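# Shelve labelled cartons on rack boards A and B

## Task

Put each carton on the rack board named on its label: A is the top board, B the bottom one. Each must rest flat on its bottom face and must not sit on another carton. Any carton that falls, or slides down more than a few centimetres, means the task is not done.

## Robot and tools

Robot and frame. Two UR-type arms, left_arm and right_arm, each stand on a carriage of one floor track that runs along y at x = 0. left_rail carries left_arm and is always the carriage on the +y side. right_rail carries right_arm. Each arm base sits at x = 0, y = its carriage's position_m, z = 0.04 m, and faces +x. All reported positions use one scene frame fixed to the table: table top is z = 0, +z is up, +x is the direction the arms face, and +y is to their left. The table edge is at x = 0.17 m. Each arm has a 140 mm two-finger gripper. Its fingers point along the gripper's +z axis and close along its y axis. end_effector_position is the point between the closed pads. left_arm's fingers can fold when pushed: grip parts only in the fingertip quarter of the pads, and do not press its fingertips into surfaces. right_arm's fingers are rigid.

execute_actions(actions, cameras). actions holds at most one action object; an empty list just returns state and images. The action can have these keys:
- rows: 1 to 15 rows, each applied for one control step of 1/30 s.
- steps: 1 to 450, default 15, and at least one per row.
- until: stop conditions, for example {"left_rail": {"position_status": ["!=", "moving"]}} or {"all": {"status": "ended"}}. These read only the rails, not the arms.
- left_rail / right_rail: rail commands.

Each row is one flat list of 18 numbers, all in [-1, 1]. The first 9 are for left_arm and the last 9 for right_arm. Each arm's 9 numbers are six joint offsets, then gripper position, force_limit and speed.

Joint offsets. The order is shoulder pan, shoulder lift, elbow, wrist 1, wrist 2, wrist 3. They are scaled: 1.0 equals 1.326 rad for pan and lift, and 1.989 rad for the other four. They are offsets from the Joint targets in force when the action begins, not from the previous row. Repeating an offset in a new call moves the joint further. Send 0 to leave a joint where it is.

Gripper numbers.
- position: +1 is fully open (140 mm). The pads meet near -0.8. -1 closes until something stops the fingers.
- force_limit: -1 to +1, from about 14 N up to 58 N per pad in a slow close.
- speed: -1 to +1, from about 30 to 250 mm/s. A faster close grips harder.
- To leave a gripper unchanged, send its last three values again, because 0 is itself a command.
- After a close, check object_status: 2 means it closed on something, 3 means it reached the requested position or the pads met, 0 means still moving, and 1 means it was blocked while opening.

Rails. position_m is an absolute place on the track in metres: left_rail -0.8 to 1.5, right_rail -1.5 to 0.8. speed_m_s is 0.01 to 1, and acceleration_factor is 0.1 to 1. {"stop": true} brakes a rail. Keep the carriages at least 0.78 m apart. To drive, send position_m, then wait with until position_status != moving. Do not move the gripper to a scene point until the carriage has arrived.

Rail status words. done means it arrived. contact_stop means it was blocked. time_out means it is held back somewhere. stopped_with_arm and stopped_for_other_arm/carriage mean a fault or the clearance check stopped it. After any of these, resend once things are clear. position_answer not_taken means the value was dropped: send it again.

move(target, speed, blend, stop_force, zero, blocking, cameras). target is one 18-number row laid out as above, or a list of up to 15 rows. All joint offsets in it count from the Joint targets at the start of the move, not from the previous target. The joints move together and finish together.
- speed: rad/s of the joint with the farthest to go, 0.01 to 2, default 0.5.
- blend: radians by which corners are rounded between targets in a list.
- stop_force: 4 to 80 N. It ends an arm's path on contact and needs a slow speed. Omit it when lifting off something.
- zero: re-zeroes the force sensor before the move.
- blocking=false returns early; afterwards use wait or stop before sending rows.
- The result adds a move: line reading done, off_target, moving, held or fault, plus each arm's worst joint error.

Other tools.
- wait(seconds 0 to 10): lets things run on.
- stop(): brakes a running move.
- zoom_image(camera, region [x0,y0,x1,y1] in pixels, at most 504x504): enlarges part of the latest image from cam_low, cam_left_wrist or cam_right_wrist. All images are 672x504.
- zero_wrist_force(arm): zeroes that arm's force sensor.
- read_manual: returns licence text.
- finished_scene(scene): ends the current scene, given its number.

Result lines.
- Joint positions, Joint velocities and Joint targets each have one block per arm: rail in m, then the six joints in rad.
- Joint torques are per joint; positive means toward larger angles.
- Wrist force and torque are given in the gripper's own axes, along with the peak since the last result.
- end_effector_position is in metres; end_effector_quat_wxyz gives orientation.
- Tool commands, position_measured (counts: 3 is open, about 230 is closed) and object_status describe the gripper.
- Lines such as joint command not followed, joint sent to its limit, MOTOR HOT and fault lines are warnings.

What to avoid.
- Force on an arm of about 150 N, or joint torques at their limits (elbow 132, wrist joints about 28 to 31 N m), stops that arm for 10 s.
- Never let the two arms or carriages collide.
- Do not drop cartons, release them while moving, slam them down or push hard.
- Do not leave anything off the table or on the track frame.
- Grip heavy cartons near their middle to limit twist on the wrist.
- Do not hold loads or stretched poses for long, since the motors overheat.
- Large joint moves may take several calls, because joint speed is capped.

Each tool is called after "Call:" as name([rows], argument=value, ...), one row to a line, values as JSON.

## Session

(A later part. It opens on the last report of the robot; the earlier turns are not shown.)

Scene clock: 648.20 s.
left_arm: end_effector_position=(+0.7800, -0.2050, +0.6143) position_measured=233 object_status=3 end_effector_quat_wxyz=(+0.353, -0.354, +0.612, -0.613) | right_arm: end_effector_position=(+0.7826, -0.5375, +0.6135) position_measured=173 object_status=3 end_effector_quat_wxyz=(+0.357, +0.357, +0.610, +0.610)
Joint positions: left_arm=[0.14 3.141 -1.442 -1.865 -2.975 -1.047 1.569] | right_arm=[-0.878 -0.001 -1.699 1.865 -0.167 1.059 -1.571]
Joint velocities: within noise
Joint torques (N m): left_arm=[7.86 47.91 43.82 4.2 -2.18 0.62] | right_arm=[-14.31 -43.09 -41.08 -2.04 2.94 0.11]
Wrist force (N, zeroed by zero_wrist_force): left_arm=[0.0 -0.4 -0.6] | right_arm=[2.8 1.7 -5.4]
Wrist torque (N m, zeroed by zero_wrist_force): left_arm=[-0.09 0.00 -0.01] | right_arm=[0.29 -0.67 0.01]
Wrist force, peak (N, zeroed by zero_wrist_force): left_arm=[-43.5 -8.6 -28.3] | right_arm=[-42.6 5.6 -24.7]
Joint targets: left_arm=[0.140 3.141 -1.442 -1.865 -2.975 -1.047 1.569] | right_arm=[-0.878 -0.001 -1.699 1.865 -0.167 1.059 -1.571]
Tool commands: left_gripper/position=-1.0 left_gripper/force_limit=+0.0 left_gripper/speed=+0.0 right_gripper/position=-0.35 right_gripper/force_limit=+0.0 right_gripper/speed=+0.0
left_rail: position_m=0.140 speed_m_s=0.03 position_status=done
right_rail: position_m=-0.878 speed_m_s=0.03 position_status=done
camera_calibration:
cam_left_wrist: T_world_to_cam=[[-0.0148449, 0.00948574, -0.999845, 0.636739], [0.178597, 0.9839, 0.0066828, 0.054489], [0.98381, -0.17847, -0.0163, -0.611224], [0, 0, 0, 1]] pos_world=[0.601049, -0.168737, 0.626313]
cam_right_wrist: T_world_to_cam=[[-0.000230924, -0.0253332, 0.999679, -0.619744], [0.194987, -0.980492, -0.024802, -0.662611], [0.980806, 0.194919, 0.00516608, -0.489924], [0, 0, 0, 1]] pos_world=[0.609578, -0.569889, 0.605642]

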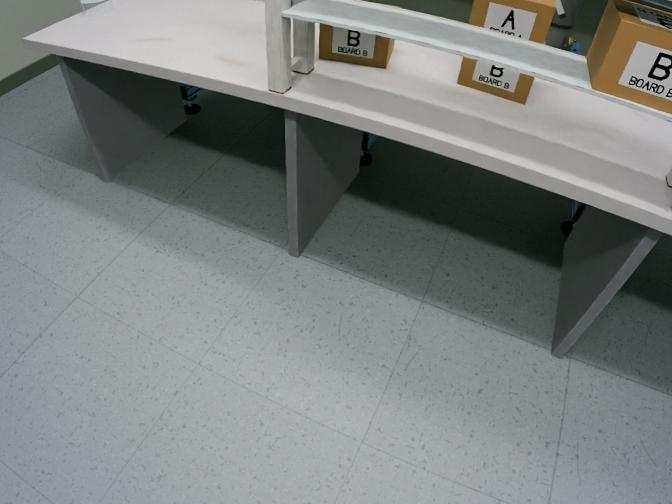

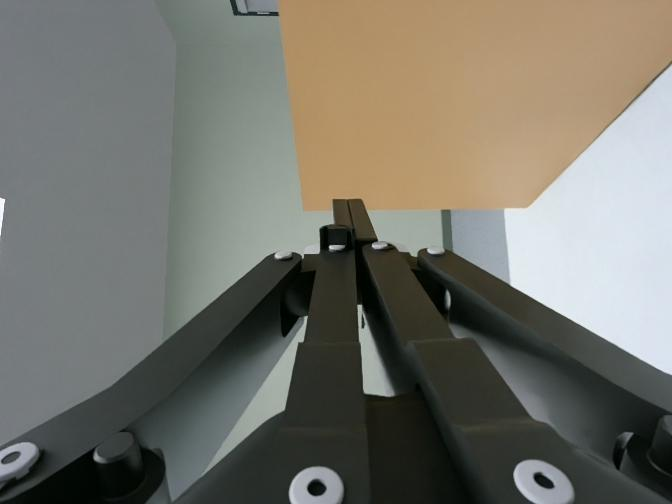

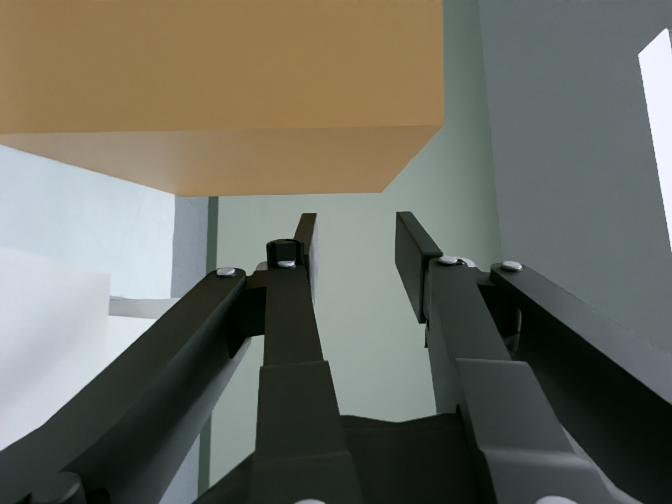

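Call:
move([
  [0,0.1424,-0.0318,-0.0636,0,0,-1,0,0,0,-0.1424,0.0318,0.0636,0,0,-0.35,0,0],
  [0,0.4732,-0.1318,-0.1842,0,0,-1,0,0,0,-0.4732,0.1318,0.1842,0,0,-0.35,0,0],
], speed=0.4, blend=0.05, cameras=[])

Call:
execute_actions([
  {"left_rail":{"position_m":0.535,"speed_m_s":0.4,"acceleration_factor":0.3},"right_rail":{"position_m":-0.555,"speed_m_s":0.4,"acceleration_factor":0.3},"steps":300,"until":{"all":{"status":"ended"}}},
], cameras=[])

Call:
move([
  [0,0.0194,-0.1095,0.0965,0,0,-1,0,0,0,-0.0194,0.1095,-0.0965,0,0,-0.35,0,0],
  [0,-0.0061,-0.2116,0.2157,0,0,-1,0,0,0,0.0061,0.2116,-0.2157,0,0,-0.35,0,0],
  [0,-0.0826,-0.2827,0.3378,0,0,-1,0,0,0,0.0826,0.2827,-0.3378,0,0,-0.35,0,0],
  [0,-0.1541,-0.3155,0.4182,0,0,-1,0,0,0,0.1541,0.3155,-0.4182,0,0,-0.35,0,0],
], speed=0.4, blend=0.03, stop_force=15)

Scene clock: 663.73 s.
left_arm: end_effector_position=(+0.4348, -0.2048, +0.6598) position_measured=233 object_status=3 end_effector_quat_wxyz=(+0.353, -0.354, +0.612, -0.613) | right_arm: end_effector_position=(+0.4375, -0.5373, +0.6592) position_measured=173 object_status=3 end_effector_quat_wxyz=(+0.357, +0.358, +0.611, +0.610)
Joint positions: left_arm=[0.14 3.141 -0.815 -2.127 -3.341 -1.047 1.569] | right_arm=[-0.878 -0.001 -2.326 2.128 0.2 1.059 -1.571]
Joint velocities: within noise
Joint torques (N m): left_arm=[4.83 8.07 42.33 -0.1 -2.18 0.47] | right_arm=[5.46 2.96 -34.02 1.39 2.79 0.23]
Wrist force (N, zeroed by zero_wrist_force): left_arm=[0.1 -0.6 -0.1] | right_arm=[2.9 1.2 -5.9]
Wrist torque (N m, zeroed by zero_wrist_force): left_arm=[-0.14 -0.04 0.01] | right_arm=[0.20 -0.67 0.00]
Wrist force, peak (N, zeroed by zero_wrist_force): left_arm=[-1.1 0.7 2.1] | right_arm=[3.7 1.3 -7.7]
Joint targets: left_arm=[0.140 3.141 -0.815 -2.127 -3.341 -1.047 1.569] | right_arm=[-0.878 -0.001 -2.326 2.128 0.200 1.059 -1.571]
left_rail: position_m=0.140 speed_m_s=0.03 position_status=done
right_rail: position_m=-0.878 speed_m_s=0.03 position_status=done
move: done
No camera images: "cameras" was empty.

Scene clock: 666.77 s.
left_arm: end_effector_position=(+0.4347, +0.1902, +0.6598) position_measured=233 object_status=3 end_effector_quat_wxyz=(+0.353, -0.354, +0.612, -0.613) | right_arm: end_effector_position=(+0.4374, -0.2143, +0.6592) position_measured=173 object_status=3 end_effector_quat_wxyz=(+0.357, +0.358, +0.611, +0.610)
Joint positions: left_arm=[0.535 3.141 -0.815 -2.127 -3.341 -1.047 1.569] | right_arm=[-0.555 -0.001 -2.326 2.128 0.2 1.059 -1.571]
Joint velocities: within noise
Joint torques (N m): left_arm=[1.16 6.27 45.55 0.74 -1.59 0.62] | right_arm=[8.74 3.4 -39.21 0.23 3.04 -0.23]
Wrist force (N, zeroed by zero_wrist_force): left_arm=[-0.1 -0.3 -0.3] | right_arm=[2.8 1.3 -5.6]
Wrist torque (N m, zeroed by zero_wrist_force): left_arm=[-0.06 0.00 0.00] | right_arm=[0.21 -0.65 0.00]
Wrist force, peak (N, zeroed by zero_wrist_force): left_arm=[-0.7 -0.5 -0.5] | right_arm=[3.3 1.5 -5.7]
Joint targets: left_arm=[0.535 3.141 -0.815 -2.127 -3.341 -1.047 1.569] | right_arm=[-0.555 -0.001 -2.326 2.128 0.200 1.059 -1.571]
Tool commands: left_gripper/position=-1.0 left_gripper/force_limit=+0.0 left_gripper/speed=+0.0 right_gripper/position=-0.35 right_gripper/force_limit=+0.0 right_gripper/speed=+0.0
left_rail: position_m=0.535 speed_m_s=0.40 position_status=done
right_rail: position_m=-0.555 speed_m_s=0.40 position_status=done
No camera images: "cameras" was empty.

Scene clock: 670.03 s.
left_arm: end_effector_position=(+0.4347, +0.1902, +0.2848) position_measured=233 object_status=3 end_effector_quat_wxyz=(+0.353, -0.354, +0.612, -0.613) | right_arm: end_effector_position=(+0.4369, -0.2143, +0.2842) position_measured=173 object_status=3 end_effector_quat_wxyz=(+0.357, +0.358, +0.611, +0.610)
Joint positions: left_arm=[0.535 3.141 -1.019 -2.755 -2.51 -1.047 1.569] | right_arm=[-0.555 -0.001 -2.122 2.755 -0.632 1.059 -1.571]
Joint velocities: within noise
Joint torques (N m): left_arm=[-7.11 -27.13 33.31 6.08 -1.8 0.17] | right_arm=[8.61 21.03 -28.28 -6.71 2.97 -0.16]
Wrist force (N, zeroed by zero_wrist_force): left_arm=[-0.2 -0.4 -0.1] | right_arm=[2.7 1.6 -5.5]
Wrist torque (N m, zeroed by zero_wrist_force): left_arm=[-0.07 0.02 0.01] | right_arm=[0.31 -0.61 -0.02]
Wrist force, peak (N, zeroed by zero_wrist_force): left_arm=[0.1 -2.7 -0.5] | right_arm=[3.2 3.1 -6.0]
Joint targets: left_arm=[0.535 3.141 -1.019 -2.755 -2.510 -1.047 1.569] | right_arm=[-0.555 -0.001 -2.122 2.755 -0.632 1.059 -1.571]
left_rail: position_m=0.535 speed_m_s=0.40 position_status=done
right_rail: position_m=-0.555 speed_m_s=0.40 position_status=done
move: done
camera_calibration:
cam_left_wrist: T_world_to_cam=[[-0.0159819, 0.00948633, -0.999827, 0.298865], [0.178597, 0.983901, 0.0064804, -0.270462], [0.983792, -0.178463, -0.0174189, -0.205945], [0, 0, 0, 1]] pos_world=[0.255687, 0.22652, 0.296979]
cam_right_wrist: T_world_to_cam=[[0.000893281, -0.0253341, 0.999679, -0.282944], [0.194959, -0.980492, -0.0250221, -0.286389], [0.980811, 0.194918, 0.00406325, -0.211872], [0, 0, 0, 1]] pos_world=[0.263893, -0.246672, 0.276548]

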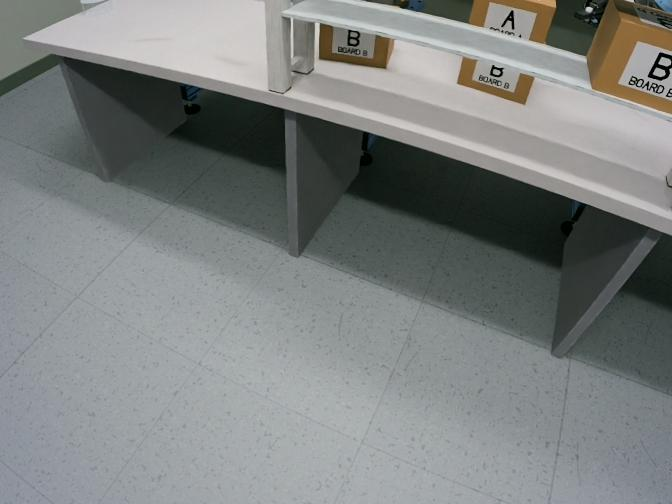

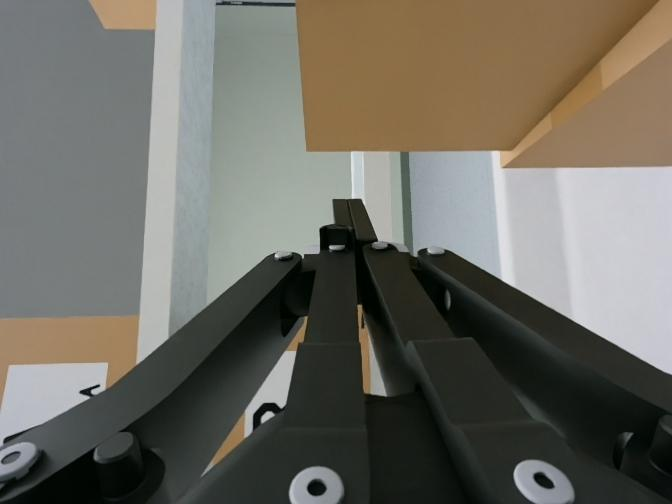

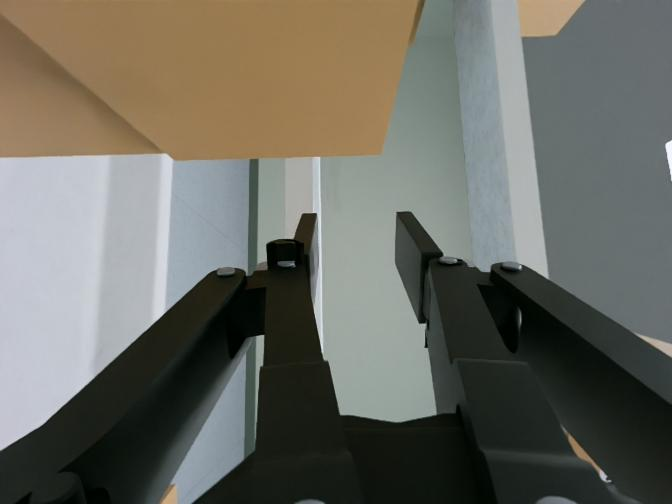

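Call:
zero_wrist_force(arm="left_arm")

Call:
zero_wrist_force(arm="right_arm")

Call:
execute_actions([
  {"left_rail":{"position_m":0.481,"speed_m_s":0.05,"acceleration_factor":0.1},"right_rail":{"position_m":-0.502,"speed_m_s":0.05,"acceleration_factor":0.1},"steps":150,"until":{"all":{"status":"ended"}}},
], cameras=[])

Call:
execute_actions([
  {"left_rail":{"position_m":0.475,"speed_m_s":0.02},"right_rail":{"position_m":-0.497,"speed_m_s":0.02},"steps":150,"until":{"all":{"status":"ended"}}},
], cameras=["cam_left_wrist","cam_right_wrist"])

Wrist force sensor zeroed.

Wrist force sensor zeroed.

Scene clock: 679.60 s.
left_arm: end_effector_position=(+0.4347, +0.1362, +0.2848) position_measured=233 object_status=3 end_effector_quat_wxyz=(+0.353, -0.354, +0.612, -0.613) | right_arm: end_effector_position=(+0.4369, -0.1613, +0.2842) position_measured=173 object_status=3 end_effector_quat_wxyz=(+0.357, +0.358, +0.611, +0.610)
Joint positions: left_arm=[0.481 3.141 -1.019 -2.755 -2.51 -1.047 1.569] | right_arm=[-0.502 -0.001 -2.122 2.755 -0.632 1.059 -1.571]
Joint velocities: within noise
Joint torques (N m): left_arm=[-11.91 -26.63 42.02 3.68 -2.11 0.58] | right_arm=[8.59 20.2 -36.43 -3.87 3.06 -0.25]
Wrist force (N, zeroed by zero_wrist_force): left_arm=[0.1 0.1 0.0] | right_arm=[0.0 0.0 -0.2]
Wrist torque (N m, zeroed by zero_wrist_force): left_arm=[0.00 -0.02 -0.01] | right_arm=[0.02 -0.01 0.00]
Wrist force, peak (N, zeroed by zero_wrist_force): left_arm=[-0.7 -0.1 -0.2] | right_arm=[0.5 -0.1 -0.2]
Joint targets: left_arm=[0.481 3.141 -1.019 -2.755 -2.510 -1.047 1.569] | right_arm=[-0.502 -0.001 -2.122 2.755 -0.632 1.059 -1.571]
Tool commands: left_gripper/position=-1.0 left_gripper/force_limit=+0.0 left_gripper/speed=+0.0 right_gripper/position=-0.35 right_gripper/force_limit=+0.0 right_gripper/speed=+0.0
left_rail: position_m=0.481 speed_m_s=0.05 position_status=done
right_rail: position_m=-0.502 speed_m_s=0.05 position_status=done
No camera images: "cameras" was empty.

Scene clock: 680.40 s.
left_arm: end_effector_position=(+0.4347, +0.1302, +0.2848) position_measured=233 object_status=3 end_effector_quat_wxyz=(+0.353, -0.354, +0.612, -0.613) | right_arm: end_effector_position=(+0.4369, -0.1563, +0.2842) position_measured=173 object_status=3 end_effector_quat_wxyz=(+0.357, +0.358, +0.611, +0.610)
Joint positions: left_arm=[0.475 3.141 -1.019 -2.755 -2.51 -1.047 1.569] | right_arm=[-0.497 -0.001 -2.122 2.755 -0.632 1.059 -1.571]
Joint velocities: within noise
Joint torques (N m): left_arm=[-12.21 -27.29 42.49 2.59 -1.78 0.79] | right_arm=[8.3 19.9 -37.7 -3.02 2.96 -0.14]
Wrist force (N, zeroed by zero_wrist_force): left_arm=[0.3 0.0 -0.2] | right_arm=[0.1 0.0 -0.1]
Wrist torque (N m, zeroed by zero_wrist_force): left_arm=[0.00 -0.06 -0.01] | right_arm=[-0.01 -0.01 0.00]
Wrist force, peak (N, zeroed by zero_wrist_force): left_arm=[-0.1 0.3 0.2] | right_arm=[0.5 0.2 0.1]
Joint targets: left_arm=[0.475 3.141 -1.019 -2.755 -2.510 -1.047 1.569] | right_arm=[-0.497 -0.001 -2.122 2.755 -0.632 1.059 -1.571]
Tool commands: left_gripper/position=-1.0 left_gripper/force_limit=+0.0 left_gripper/speed=+0.0 right_gripper/position=-0.35 right_gripper/force_limit=+0.0 right_gripper/speed=+0.0
left_rail: position_m=0.475 speed_m_s=0.02 position_status=done
right_rail: position_m=-0.497 speed_m_s=0.02 position_status=done
camera_calibration:
cam_left_wrist: T_world_to_cam=[[-0.0159832, 0.00948658, -0.999827, 0.299434], [0.178602, 0.9839, 0.00648034, -0.211438], [0.983791, -0.178468, -0.0174202, -0.216648], [0, 0, 0, 1]] pos_world=[0.255686, 0.166528, 0.296979]
cam_right_wrist: T_world_to_cam=[[0.000893869, -0.025334, 0.999679, -0.281475], [0.194959, -0.980492, -0.0250221, -0.229537], [0.980811, 0.194918, 0.00406265, -0.223174], [0, 0, 0, 1]] pos_world=[0.263893, -0.18869, 0.276547]
Images, in order (width x height): cam_left_wrist 672x504, cam_right_wrist 672x504.

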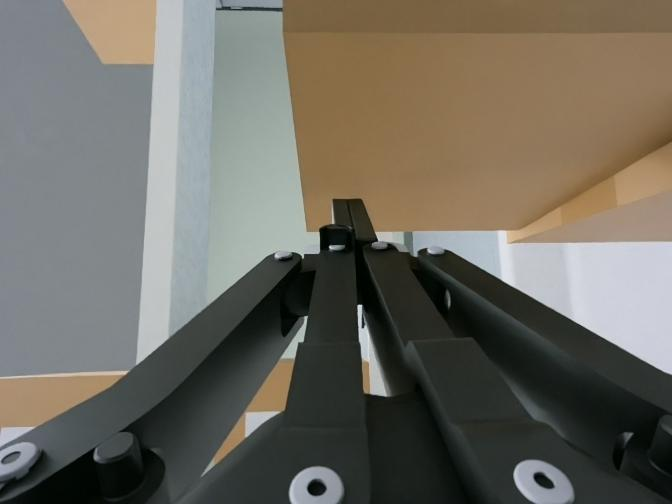

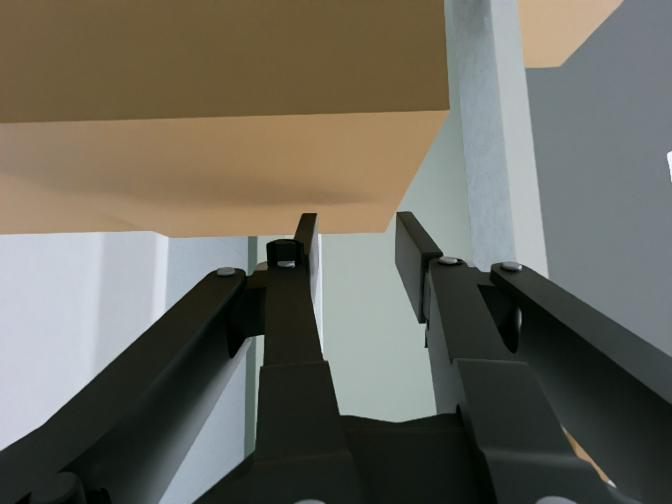

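Call:
execute_actions([
  {"left_rail":{"position_m":0.467,"speed_m_s":0.02},"right_rail":{"position_m":-0.490,"speed_m_s":0.02},"steps":150,"until":{"all":{"status":"ended"}}},
], cameras=["cam_left_wrist","cam_right_wrist"])

Scene clock: 686.87 s.
left_arm: end_effector_position=(+0.4347, +0.1223, +0.2848) position_measured=233 object_status=3 end_effector_quat_wxyz=(+0.353, -0.354, +0.612, -0.613) | right_arm: end_effector_position=(+0.4370, -0.1493, +0.2842) position_measured=173 object_status=3 end_effector_quat_wxyz=(+0.357, +0.358, +0.611, +0.610)
Joint positions: left_arm=[0.467 3.141 -1.019 -2.755 -2.51 -1.047 1.569] | right_arm=[-0.49 -0.001 -2.122 2.755 -0.632 1.059 -1.571]
Joint velocities: within noise
Joint torques (N m): left_arm=[-11.28 -28.15 48.64 1.06 7.48 0.75] | right_arm=[8.78 18.69 -42.95 -1.01 -4.13 -0.13]
Wrist force (N, zeroed by zero_wrist_force): left_arm=[-23.5 -3.5 -15.6] | right_arm=[-19.0 1.6 -11.9]
Wrist torque (N m, zeroed by zero_wrist_force): left_arm=[0.07 -0.71 -0.04] | right_arm=[0.25 -0.40 -0.21]
Wrist force, peak (N, zeroed by zero_wrist_force): left_arm=[-23.5 -3.5 -15.6] | right_arm=[-19.1 0.7 -11.8]
Joint targets: left_arm=[0.467 3.141 -1.019 -2.755 -2.510 -1.047 1.569] | right_arm=[-0.490 -0.001 -2.122 2.755 -0.632 1.059 -1.571]
Tool commands: left_gripper/position=-1.0 left_gripper/force_limit=+0.0 left_gripper/speed=+0.0 right_gripper/position=-0.35 right_gripper/force_limit=+0.0 right_gripper/speed=+0.0
left_rail: position_m=0.467 speed_m_s=0.02 position_status=done
right_rail: position_m=-0.490 speed_m_s=0.02 position_status=done
camera_calibration:
cam_left_wrist: T_world_to_cam=[[-0.0159846, 0.009484, -0.999827, 0.299511], [0.178435, 0.98393, 0.00648049, -0.203576], [0.983822, -0.178301, -0.01742, -0.218125], [0, 0, 0, 1]] pos_world=[0.255709, 0.158573, 0.296979]
cam_right_wrist: T_world_to_cam=[[0.000884642, -0.025334, 0.999679, -0.281299], [0.194828, -0.980518, -0.0250208, -0.22268], [0.980837, 0.194787, 0.00406835, -0.224585], [0, 0, 0, 1]] pos_world=[0.263914, -0.181722, 0.276551]
Images, in order (width x height): cam_left_wrist 672x504, cam_right_wrist 672x504.

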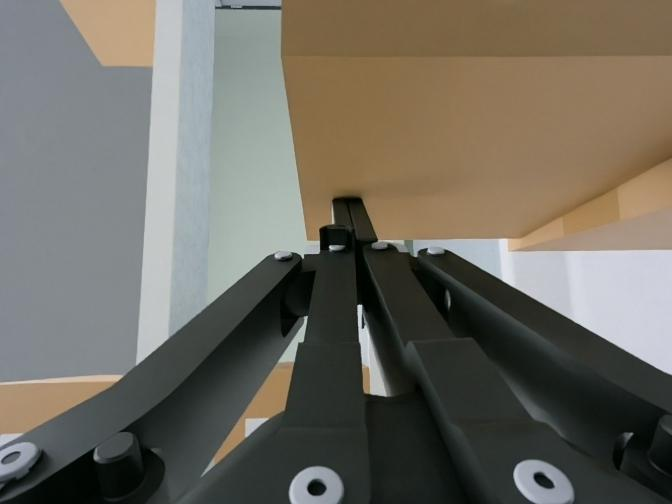

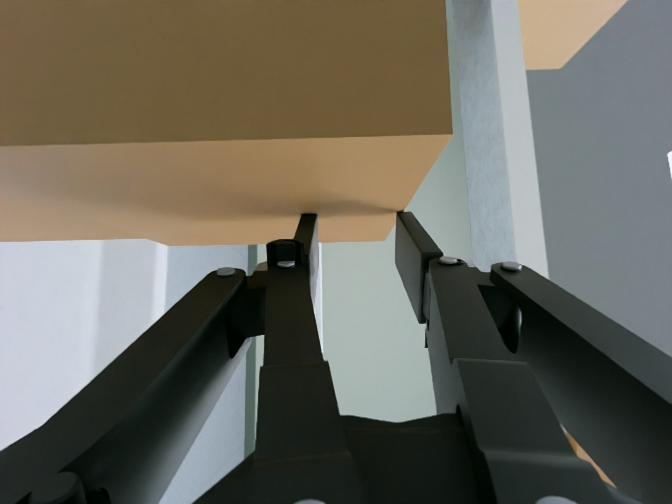

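Call:
execute_actions([
  {"left_rail":{"position_m":0.465,"speed_m_s":0.02},"right_rail":{"position_m":-0.488,"speed_m_s":0.02},"steps":150,"until":{"all":{"status":"ended"}}},
], cameras=[])

Call:
move(target=[0,0.0715,0.0328,-0.0805,0,0,-1,0,0,0,-0.0715,-0.0328,0.0805,0,0,-0.35,0,0], speed=0.1, cameras=["cam_left_wrist","cam_right_wrist"])

Scene clock: 696.60 s.
left_arm: end_effector_position=(+0.4347, +0.1203, +0.2848) position_measured=233 object_status=3 end_effector_quat_wxyz=(+0.353, -0.354, +0.612, -0.613) | right_arm: end_effector_position=(+0.4370, -0.1473, +0.2842) position_measured=173 object_status=3 end_effector_quat_wxyz=(+0.357, +0.358, +0.611, +0.610)
Joint positions: left_arm=[0.465 3.141 -1.019 -2.755 -2.51 -1.047 1.569] | right_arm=[-0.488 -0.001 -2.122 2.755 -0.632 1.059 -1.571]
Joint velocities: within noise
Joint torques (N m): left_arm=[-12.31 -23.3 51.07 0.71 13.53 0.36] | right_arm=[8.65 18.96 -42.34 -0.15 -10.97 -0.07]
Wrist force (N, zeroed by zero_wrist_force): left_arm=[-48.2 -4.7 -31.6] | right_arm=[-48.3 3.6 -29.5]
Wrist torque (N m, zeroed by zero_wrist_force): left_arm=[0.20 -1.55 -0.07] | right_arm=[0.43 -0.95 -0.42]
Wrist force, peak (N, zeroed by zero_wrist_force): left_arm=[-48.0 -5.4 -31.9] | right_arm=[-48.3 3.6 -29.5]
Joint targets: left_arm=[0.465 3.141 -1.019 -2.755 -2.510 -1.047 1.569] | right_arm=[-0.488 -0.001 -2.122 2.755 -0.632 1.059 -1.571]
Tool commands: left_gripper/position=-1.0 left_gripper/force_limit=+0.0 left_gripper/speed=+0.0 right_gripper/position=-0.35 right_gripper/force_limit=+0.0 right_gripper/speed=+0.0
left_rail: position_m=0.465 speed_m_s=0.02 position_status=done
right_rail: position_m=-0.488 speed_m_s=0.02 position_status=done
No camera images: "cameras" was empty.

Scene clock: 698.63 s.
left_arm: end_effector_position=(+0.4347, +0.1202, +0.3298) position_measured=233 object_status=3 end_effector_quat_wxyz=(+0.353, -0.354, +0.612, -0.613) | right_arm: end_effector_position=(+0.4370, -0.1473, +0.3292) position_measured=173 object_status=3 end_effector_quat_wxyz=(+0.357, +0.358, +0.611, +0.610)
Joint positions: left_arm=[0.465 3.141 -0.925 -2.689 -2.67 -1.047 1.569] | right_arm=[-0.488 -0.001 -2.216 2.69 -0.472 1.059 -1.571]
Joint velocities: within noise
Joint torques (N m): left_arm=[-13.69 14.07 64.2 0.85 13.56 -0.09] | right_arm=[22.42 -5.36 -55.31 -1.27 -11.32 0.02]
Wrist force (N, zeroed by zero_wrist_force): left_arm=[-47.9 5.4 -27.5] | right_arm=[-50.5 -10.3 -25.1]
Wrist torque (N m, zeroed by zero_wrist_force): left_arm=[-0.15 -1.60 0.06] | right_arm=[0.62 -1.00 -0.62]
Wrist force, peak (N, zeroed by zero_wrist_force): left_arm=[-48.6 -4.8 -31.8] | right_arm=[-50.8 -10.4 -25.2]
Joint targets: left_arm=[0.465 3.141 -0.925 -2.689 -2.670 -1.047 1.569] | right_arm=[-0.488 -0.001 -2.216 2.690 -0.472 1.059 -1.571]
left_rail: position_m=0.465 speed_m_s=0.02 position_status=done
right_rail: position_m=-0.488 speed_m_s=0.02 position_status=done
move: done
camera_calibration:
cam_left_wrist: T_world_to_cam=[[-0.016059, 0.00948645, -0.999826, 0.344533], [0.178603, 0.9839, 0.00646666, -0.201847], [0.98379, -0.178468, -0.0174948, -0.217611], [0, 0, 0, 1]] pos_world=[0.255666, 0.156492, 0.341971]
cam_right_wrist: T_world_to_cam=[[0.000970048, -0.025334, 0.999679, -0.326223], [0.194942, -0.980495, -0.0250371, -0.219573], [0.980814, 0.194904, 0.00398754, -0.225137], [0, 0, 0, 1]] pos_world=[0.263938, -0.179675, 0.321518]
Images, in order (width x height): cam_left_wrist 672x504, cam_right_wrist 672x504.

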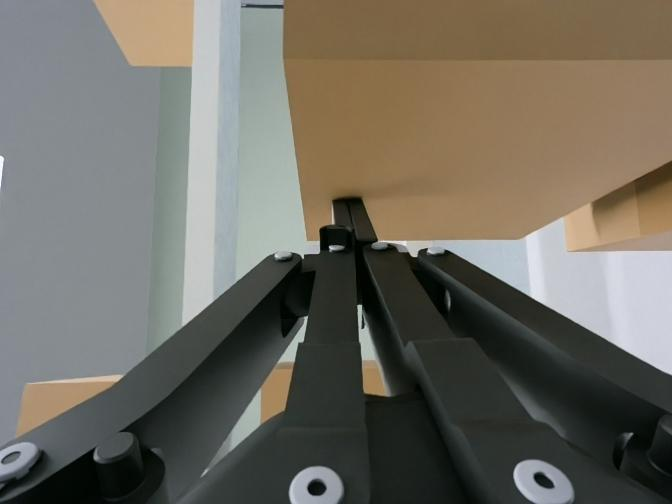

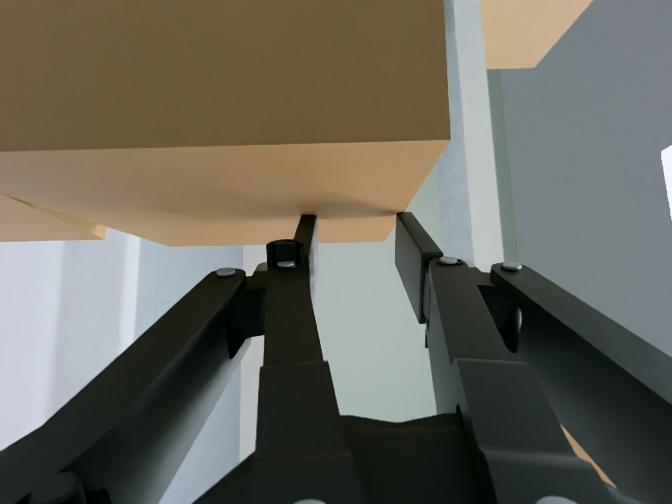

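Call:
move([
  [0,0.0764,0.0711,-0.1220,0,0,-1,0,0,0,-0.0764,-0.0711,0.1220,0,0,-0.35,0,0],
  [0,0.1020,0.1732,-0.2412,0,0,-1,0,0,0,-0.1020,-0.1732,0.2412,0,0,-0.35,0,0],
  [0,0.0826,0.2827,-0.3377,0,0,-1,0,0,0,-0.0826,-0.2827,0.3377,0,0,-0.35,0,0],
  [0,-0.1140,0.3311,-0.2550,0,0,-1,0,0,0,0.1140,-0.3311,0.2550,0,0,-0.35,0,0],
  [0,-0.2483,0.3827,-0.2171,0,0,-1,0,0,0,0.2483,-0.3827,0.2171,0,0,-0.35,0,0],
  [0,-0.3514,0.4333,-0.1990,0,0,-1,0,0,0,0.3514,-0.4333,0.1990,0,0,-0.35,0,0],
  [0,-0.3830,0.4509,-0.1955,0,0,-1,0,0,0,0.3830,-0.4509,0.1955,0,0,-0.35,0,0],
], speed=0.2, blend=0.03)

Scene clock: 717.47 s.
left_arm: end_effector_position=(+0.7795, +0.1200, +0.6599) position_measured=233 object_status=3 end_effector_quat_wxyz=(+0.353, -0.354, +0.612, -0.613) | right_arm: end_effector_position=(+0.7821, -0.1475, +0.6591) position_measured=173 object_status=3 end_effector_quat_wxyz=(+0.357, +0.358, +0.611, +0.610)
Joint positions: left_arm=[0.465 3.141 -1.432 -1.793 -3.059 -1.047 1.569] | right_arm=[-0.488 -0.001 -1.709 1.793 -0.083 1.059 -1.571]
Joint velocities: within noise
Joint torques (N m): left_arm=[-26.07 21.57 68.13 8.51 13.75 -0.11] | right_arm=[34.36 -28.41 -58.59 -10.71 -11.29 -0.32]
Wrist force (N, zeroed by zero_wrist_force): left_arm=[-39.5 5.4 -22.6] | right_arm=[-41.1 -9.9 -21.2]
Wrist torque (N m, zeroed by zero_wrist_force): left_arm=[-0.23 -1.30 0.07] | right_arm=[0.46 -0.94 -0.56]
Wrist force, peak (N, zeroed by zero_wrist_force): left_arm=[-49.1 4.1 -27.5] | right_arm=[-50.7 -10.4 -26.2]
Joint targets: left_arm=[0.465 3.141 -1.432 -1.793 -3.059 -1.047 1.569] | right_arm=[-0.488 -0.001 -1.709 1.793 -0.083 1.059 -1.571]
left_rail: position_m=0.465 speed_m_s=0.02 position_status=done
right_rail: position_m=-0.488 speed_m_s=0.02 position_status=done
move: done; blend cut to 0.0209 rad at target 6
camera_calibration:
cam_left_wrist: T_world_to_cam=[[-0.0158984, 0.0094862, -0.999829, 0.680076], [0.178589, 0.983902, 0.00649532, -0.265395], [0.983795, -0.178456, -0.0173366, -0.551268], [0, 0, 0, 1]] pos_world=[0.600543, 0.156294, 0.672126]
cam_right_wrist: T_world_to_cam=[[0.000807802, -0.0253339, 0.999679, -0.656293], [0.19496, -0.980492, -0.0250052, -0.278839], [0.980811, 0.194918, 0.00414707, -0.565045], [0, 0, 0, 1]] pos_world=[0.609095, -0.179888, 0.651453]

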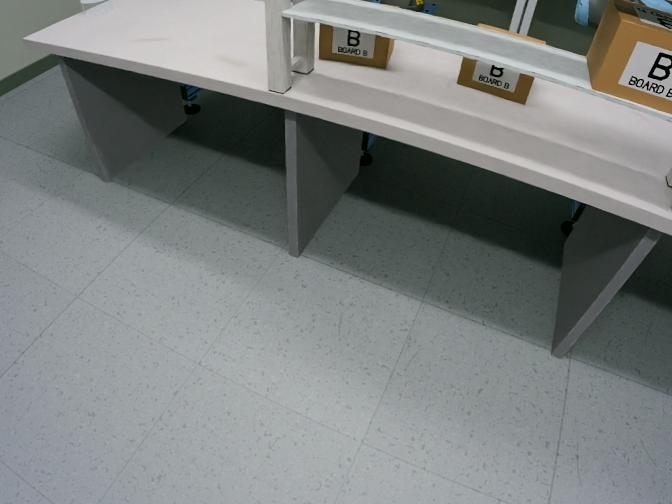

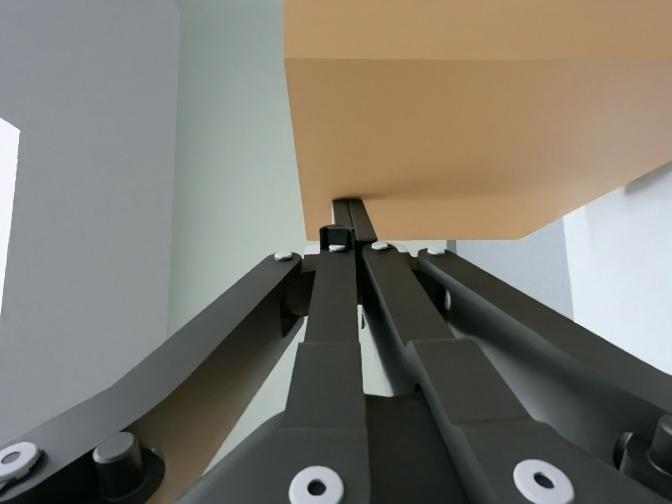

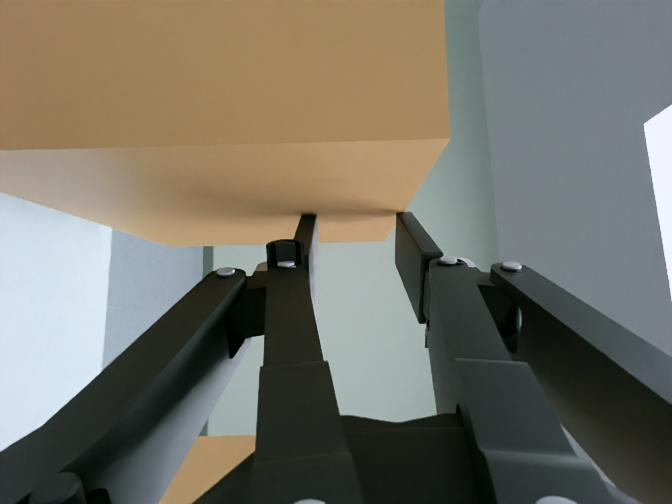

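Call:
move(target=[0,-0.0042,-0.0217,0.0245,0,0,-1,0,0,0,0.0042,0.0217,-0.0245,0,0,-0.35,0,0], speed=0.05, stop_force=10, cameras=[])

Call:
move(target=[0,-0.0010,-0.0034,0.0040,0,0,-1,0,0,0,0.0010,0.0034,-0.0040,0,0,-0.35,0,0], speed=0.03, stop_force=9, cameras=[])

Call:
move(target=[0,-0.0010,-0.0034,0.0040,0,0,-1,0,0,0,0.0010,0.0034,-0.0040,0,0,-0.35,0,0], speed=0.03, stop_force=9, cameras=[])

Call:
move(target=[0,-0.0010,-0.0034,0.0040,0,0,-1,0,0,0,0.0010,0.0034,-0.0040,0,0,-0.35,0,0], speed=0.03, stop_force=9, cameras=[])

Scene clock: 727.33 s.
left_arm: end_effector_position=(+0.7801, +0.1200, +0.6327) position_measured=233 object_status=3 end_effector_quat_wxyz=(+0.353, -0.354, +0.612, -0.613) | right_arm: end_effector_position=(+0.7826, -0.1475, +0.6319) position_measured=173 object_status=3 end_effector_quat_wxyz=(+0.357, +0.358, +0.611, +0.610)
Joint positions: left_arm=[0.465 3.141 -1.438 -1.836 -3.01 -1.047 1.569] | right_arm=[-0.488 -0.001 -1.703 1.836 -0.132 1.059 -1.571]
Joint velocities: within noise
Joint torques (N m): left_arm=[-48.16 22.19 48.01 8.16 13.35 -0.71] | right_arm=[35.08 -32.16 -44.3 -10.71 -11.45 -0.16]
Wrist force (N, zeroed by zero_wrist_force): left_arm=[-39.6 5.2 -22.8] | right_arm=[-41.3 -9.5 -21.0]
Wrist torque (N m, zeroed by zero_wrist_force): left_arm=[-0.15 -1.32 0.06] | right_arm=[0.46 -0.91 -0.54]
Wrist force, peak (N, zeroed by zero_wrist_force): left_arm=[-40.1 5.1 -22.7] | right_arm=[-41.7 -9.5 -21.3]
Joint targets: left_arm=[0.465 3.141 -1.438 -1.836 -3.010 -1.047 1.569] | right_arm=[-0.488 -0.001 -1.703 1.836 -0.132 1.059 -1.571]
left_rail: position_m=0.465 speed_m_s=0.02 position_status=done
right_rail: position_m=-0.488 speed_m_s=0.02 position_status=done
move: done
No camera images: "cameras" was empty.

Scene clock: 728.67 s.
left_arm: end_effector_position=(+0.7802, +0.1200, +0.6282) position_measured=233 object_status=3 end_effector_quat_wxyz=(+0.353, -0.354, +0.612, -0.613) | right_arm: end_effector_position=(+0.7828, -0.1475, +0.6274) position_measured=173 object_status=3 end_effector_quat_wxyz=(+0.357, +0.358, +0.611, +0.610)
Joint positions: left_arm=[0.465 3.141 -1.439 -1.843 -3.002 -1.047 1.569] | right_arm=[-0.488 -0.001 -1.702 1.843 -0.14 1.059 -1.571]
Joint velocities: within noise
Joint torques (N m): left_arm=[-49.37 25.21 47.75 8.1 13.74 -0.45] | right_arm=[35.77 -34.1 -44.57 -10.87 -11.64 -0.27]
Wrist force (N, zeroed by zero_wrist_force): left_arm=[-39.6 6.2 -22.6] | right_arm=[-41.5 -9.9 -21.1]
Wrist torque (N m, zeroed by zero_wrist_force): left_arm=[-0.07 -1.28 0.07] | right_arm=[0.50 -0.86 -0.53]
Wrist force, peak (N, zeroed by zero_wrist_force): left_arm=[-40.0 4.9 -22.7] | right_arm=[-41.7 -10.0 -21.0]
Joint targets: left_arm=[0.465 3.141 -1.439 -1.843 -3.002 -1.047 1.569] | right_arm=[-0.488 -0.001 -1.702 1.843 -0.140 1.059 -1.571]
left_rail: position_m=0.465 speed_m_s=0.02 position_status=done
right_rail: position_m=-0.488 speed_m_s=0.02 position_status=done
move: done
No camera images: "cameras" was empty.

Scene clock: 730.00 s.
left_arm: end_effector_position=(+0.7803, +0.1200, +0.6237) position_measured=233 object_status=3 end_effector_quat_wxyz=(+0.353, -0.354, +0.612, -0.613) | right_arm: end_effector_position=(+0.7829, -0.1475, +0.6229) position_measured=173 object_status=3 end_effector_quat_wxyz=(+0.357, +0.358, +0.611, +0.610)
Joint positions: left_arm=[0.465 3.141 -1.441 -1.849 -2.994 -1.047 1.569] | right_arm=[-0.488 -0.001 -1.7 1.85 -0.148 1.059 -1.571]
Joint velocities: within noise
Joint torques (N m): left_arm=[-47.94 23.35 48.25 8.27 13.62 -0.7] | right_arm=[34.32 -33.43 -44.51 -10.84 -11.56 -0.18]
Wrist force (N, zeroed by zero_wrist_force): left_arm=[-39.4 5.8 -22.7] | right_arm=[-41.4 -10.2 -21.1]
Wrist torque (N m, zeroed by zero_wrist_force): left_arm=[-0.15 -1.31 0.07] | right_arm=[0.43 -0.89 -0.53]
Wrist force, peak (N, zeroed by zero_wrist_force): left_arm=[-39.8 4.7 -22.6] | right_arm=[-41.6 -10.2 -21.3]
Joint targets: left_arm=[0.465 3.141 -1.441 -1.849 -2.994 -1.047 1.569] | right_arm=[-0.488 -0.001 -1.700 1.850 -0.148 1.059 -1.571]
left_rail: position_m=0.465 speed_m_s=0.02 position_status=done
right_rail: position_m=-0.488 speed_m_s=0.02 position_status=done
move: done
No camera images: "cameras" was empty.

Scene clock: 731.33 s.
left_arm: end_effector_position=(+0.7804, +0.1200, +0.6192) position_measured=233 object_status=3 end_effector_quat_wxyz=(+0.353, -0.354, +0.612, -0.613) | right_arm: end_effector_position=(+0.7830, -0.1475, +0.6184) position_measured=173 object_status=3 end_effector_quat_wxyz=(+0.357, +0.358, +0.611, +0.610)
Joint positions: left_arm=[0.465 3.141 -1.442 -1.856 -2.986 -1.047 1.569] | right_arm=[-0.488 -0.001 -1.699 1.857 -0.156 1.059 -1.571]
Joint velocities: within noise
Joint torques (N m): left_arm=[-50.21 24.02 48.85 8.2 13.47 -0.81] | right_arm=[33.82 -33.52 -43.94 -10.7 -11.6 -0.14]
Wrist force (N, zeroed by zero_wrist_force): left_arm=[-39.5 5.2 -22.6] | right_arm=[-41.3 -9.8 -20.6]
Wrist torque (N m, zeroed by zero_wrist_force): left_arm=[-0.18 -1.34 0.06] | right_arm=[0.41 -0.90 -0.53]
Wrist force, peak (N, zeroed by zero_wrist_force): left_arm=[-39.8 5.0 -22.7] | right_arm=[-41.7 -10.3 -21.0]
Joint targets: left_arm=[0.465 3.141 -1.442 -1.856 -2.986 -1.047 1.569] | right_arm=[-0.488 -0.001 -1.699 1.857 -0.156 1.059 -1.571]
left_rail: position_m=0.465 speed_m_s=0.02 position_status=done
right_rail: position_m=-0.488 speed_m_s=0.02 position_status=done
move: done
No camera images: "cameras" was empty.

Call:
move(target=[0,-0.0010,-0.0034,0.0040,0,0,-1,0,0,0,0.0010,0.0034,-0.0040,0,0,-0.35,0,0], speed=0.03, stop_force=9, cameras=[])

Call:
move(target=[0,-0.0010,-0.0034,0.0040,0,0,-1,0,0,0,0.0010,0.0034,-0.0040,0,0,-0.35,0,0], speed=0.03, stop_force=9, cameras=[])

Scene clock: 737.73 s.
left_arm: end_effector_position=(+0.7805, +0.1200, +0.6157) position_measured=233 object_status=3 end_effector_quat_wxyz=(+0.353, -0.354, +0.612, -0.613) | right_arm: end_effector_position=(+0.7831, -0.1475, +0.6151) position_measured=173 object_status=3 end_effector_quat_wxyz=(+0.357, +0.358, +0.611, +0.610)
Joint positions: left_arm=[0.465 3.141 -1.443 -1.861 -2.979 -1.047 1.569] | right_arm=[-0.488 -0.001 -1.698 1.862 -0.162 1.059 -1.571]
Joint velocities: within noise
Joint torques (N m): left_arm=[-50.71 48.46 61.9 0.14 13.4 -1.02] | right_arm=[34.29 -51.31 -51.59 -0.23 -11.6 -0.54]
Wrist force (N, zeroed by zero_wrist_force): left_arm=[-41.2 -1.7 -25.4] | right_arm=[-40.6 -1.8 -21.1]
Wrist torque (N m, zeroed by zero_wrist_force): left_arm=[-0.04 -1.41 -0.04] | right_arm=[0.54 -0.83 -0.30]
Wrist force, peak (N, zeroed by zero_wrist_force): left_arm=[-43.2 -6.9 -26.0] | right_arm=[-41.7 -10.2 -21.2]
Joint targets: left_arm=[0.465 3.141 -1.443 -1.861 -2.979 -1.047 1.569] | right_arm=[-0.488 -0.001 -1.698 1.862 -0.162 1.059 -1.571]
left_rail: position_m=0.465 speed_m_s=0.02 position_status=done
right_rail: position_m=-0.488 speed_m_s=0.02 position_status=done
move: contact (left_arm, right_arm)
No camera images: "cameras" was empty.

Scene clock: 739.10 s.
left_arm: end_effector_position=(+0.7805, +0.1200, +0.6151) position_measured=233 object_status=3 end_effector_quat_wxyz=(+0.353, -0.354, +0.612, -0.613) | right_arm: end_effector_position=(+0.7830, -0.1475, +0.6144) position_measured=173 object_status=3 end_effector_quat_wxyz=(+0.357, +0.358, +0.611, +0.610)
Joint positions: left_arm=[0.465 3.141 -1.443 -1.863 -2.978 -1.047 1.569] | right_arm=[-0.488 -0.001 -1.698 1.863 -0.163 1.059 -1.571]
Joint velocities: within noise
Joint torques (N m): left_arm=[-46.59 49.64 55.77 -1.07 13.39 -0.8] | right_arm=[33.83 -43.75 -46.45 1.23 -11.86 -0.18]
Wrist force (N, zeroed by zero_wrist_force): left_arm=[-42.1 -8.1 -27.8] | right_arm=[-40.0 6.5 -21.3]
Wrist torque (N m, zeroed by zero_wrist_force): left_arm=[0.13 -1.31 -0.11] | right_arm=[0.35 -0.80 -0.18]
Wrist force, peak (N, zeroed by zero_wrist_force): left_arm=[-42.8 -13.8 -27.8] | right_arm=[-40.7 -1.9 -21.4]
Joint targets: left_arm=[0.465 3.141 -1.443 -1.863 -2.978 -1.047 1.569] | right_arm=[-0.488 -0.001 -1.698 1.863 -0.164 1.059 -1.571]
left_rail: position_m=0.465 speed_m_s=0.02 position_status=done
right_rail: position_m=-0.488 speed_m_s=0.02 position_status=done
move: contact (left_arm, right_arm)
No camera images: "cameras" was empty.

Call:
execute_actions([
  {"left_rail":{"position_m":0.491,"speed_m_s":0.03},"right_rail":{"position_m":-0.511,"speed_m_s":0.03},"steps":150,"until":{"all":{"status":"ended"}}},
])

Scene clock: 746.10 s.
left_arm: end_effector_position=(+0.7805, +0.1460, +0.6151) position_measured=233 object_status=3 end_effector_quat_wxyz=(+0.353, -0.354, +0.612, -0.613) | right_arm: end_effector_position=(+0.7830, -0.1705, +0.6144) position_measured=173 object_status=3 end_effector_quat_wxyz=(+0.357, +0.358, +0.611, +0.610)
Joint positions: left_arm=[0.491 3.141 -1.443 -1.863 -2.978 -1.047 1.569] | right_arm=[-0.511 -0.001 -1.698 1.863 -0.163 1.059 -1.571]
Joint velocities: within noise
Joint torques (N m): left_arm=[11.39 52.75 44.9 4.16 -2.08 -0.68] | right_arm=[-15.01 -45.44 -42.13 -1.33 2.98 -0.5]
Wrist force (N, zeroed by zero_wrist_force): left_arm=[0.1 0.1 0.0] | right_arm=[2.6 -3.6 0.1]
Wrist torque (N m, zeroed by zero_wrist_force): left_arm=[0.00 -0.02 -0.02] | right_arm=[-0.87 -0.62 0.04]
Wrist force, peak (N, zeroed by zero_wrist_force): left_arm=[-42.2 -8.0 -27.7] | right_arm=[-40.6 5.9 -21.6]
Joint targets: left_arm=[0.491 3.141 -1.443 -1.863 -2.978 -1.047 1.569] | right_arm=[-0.511 -0.001 -1.698 1.863 -0.164 1.059 -1.571]
Tool commands: left_gripper/position=-1.0 left_gripper/force_limit=+0.0 left_gripper/speed=+0.0 right_gripper/position=-0.35 right_gripper/force_limit=+0.0 right_gripper/speed=+0.0
left_rail: position_m=0.491 speed_m_s=0.03 position_status=done
right_rail: position_m=-0.511 speed_m_s=0.03 position_status=done
camera_calibration:
cam_left_wrist: T_world_to_cam=[[-0.015657, 0.00948637, -0.999832, 0.634833], [0.178602, 0.9839, 0.00653835, -0.290857], [0.983797, -0.17847, -0.0170992, -0.548492], [0, 0, 0, 1]] pos_world=[0.601492, 0.182263, 0.62725]
cam_right_wrist: T_world_to_cam=[[0.000798087, -0.025334, 0.999679, -0.612189], [0.194964, -0.980492, -0.0250034, -0.302682], [0.98081, 0.194921, 0.0041567, -0.561251], [0, 0, 0, 1]] pos_world=[0.609981, -0.202886, 0.606758]

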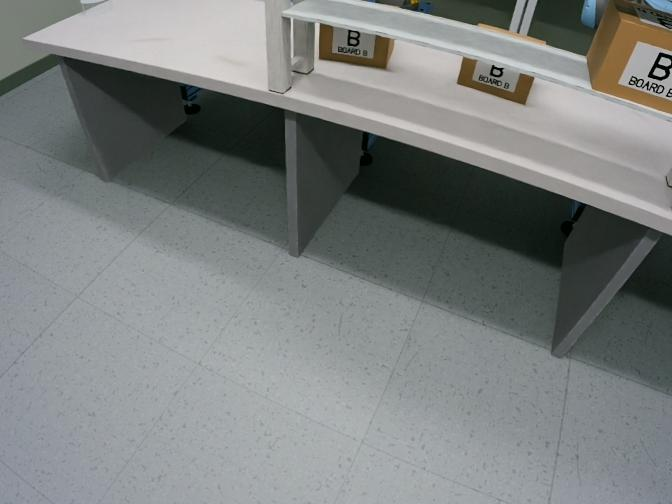

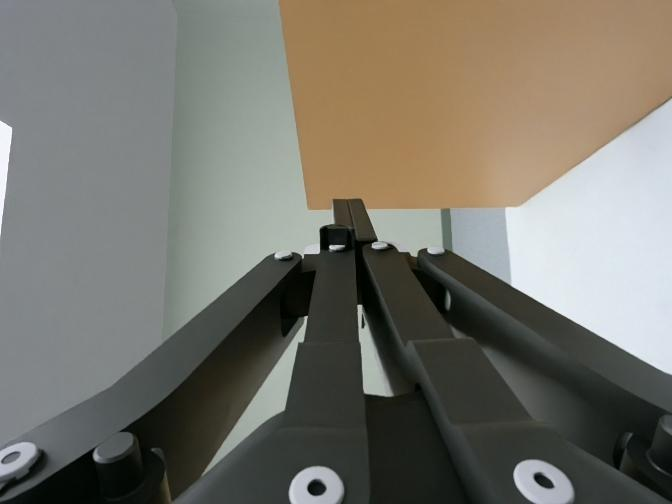

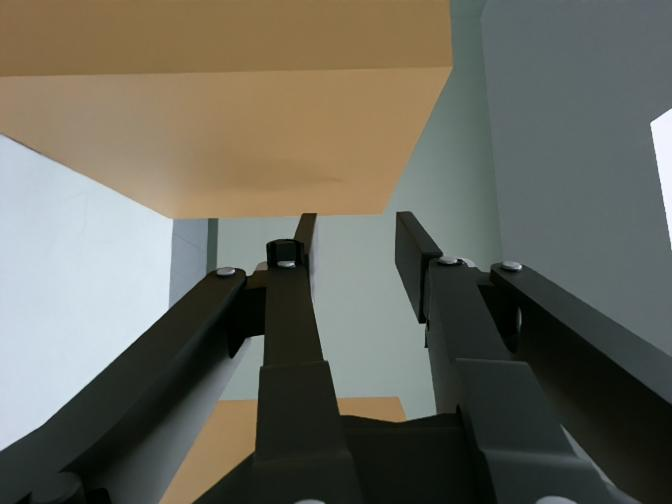

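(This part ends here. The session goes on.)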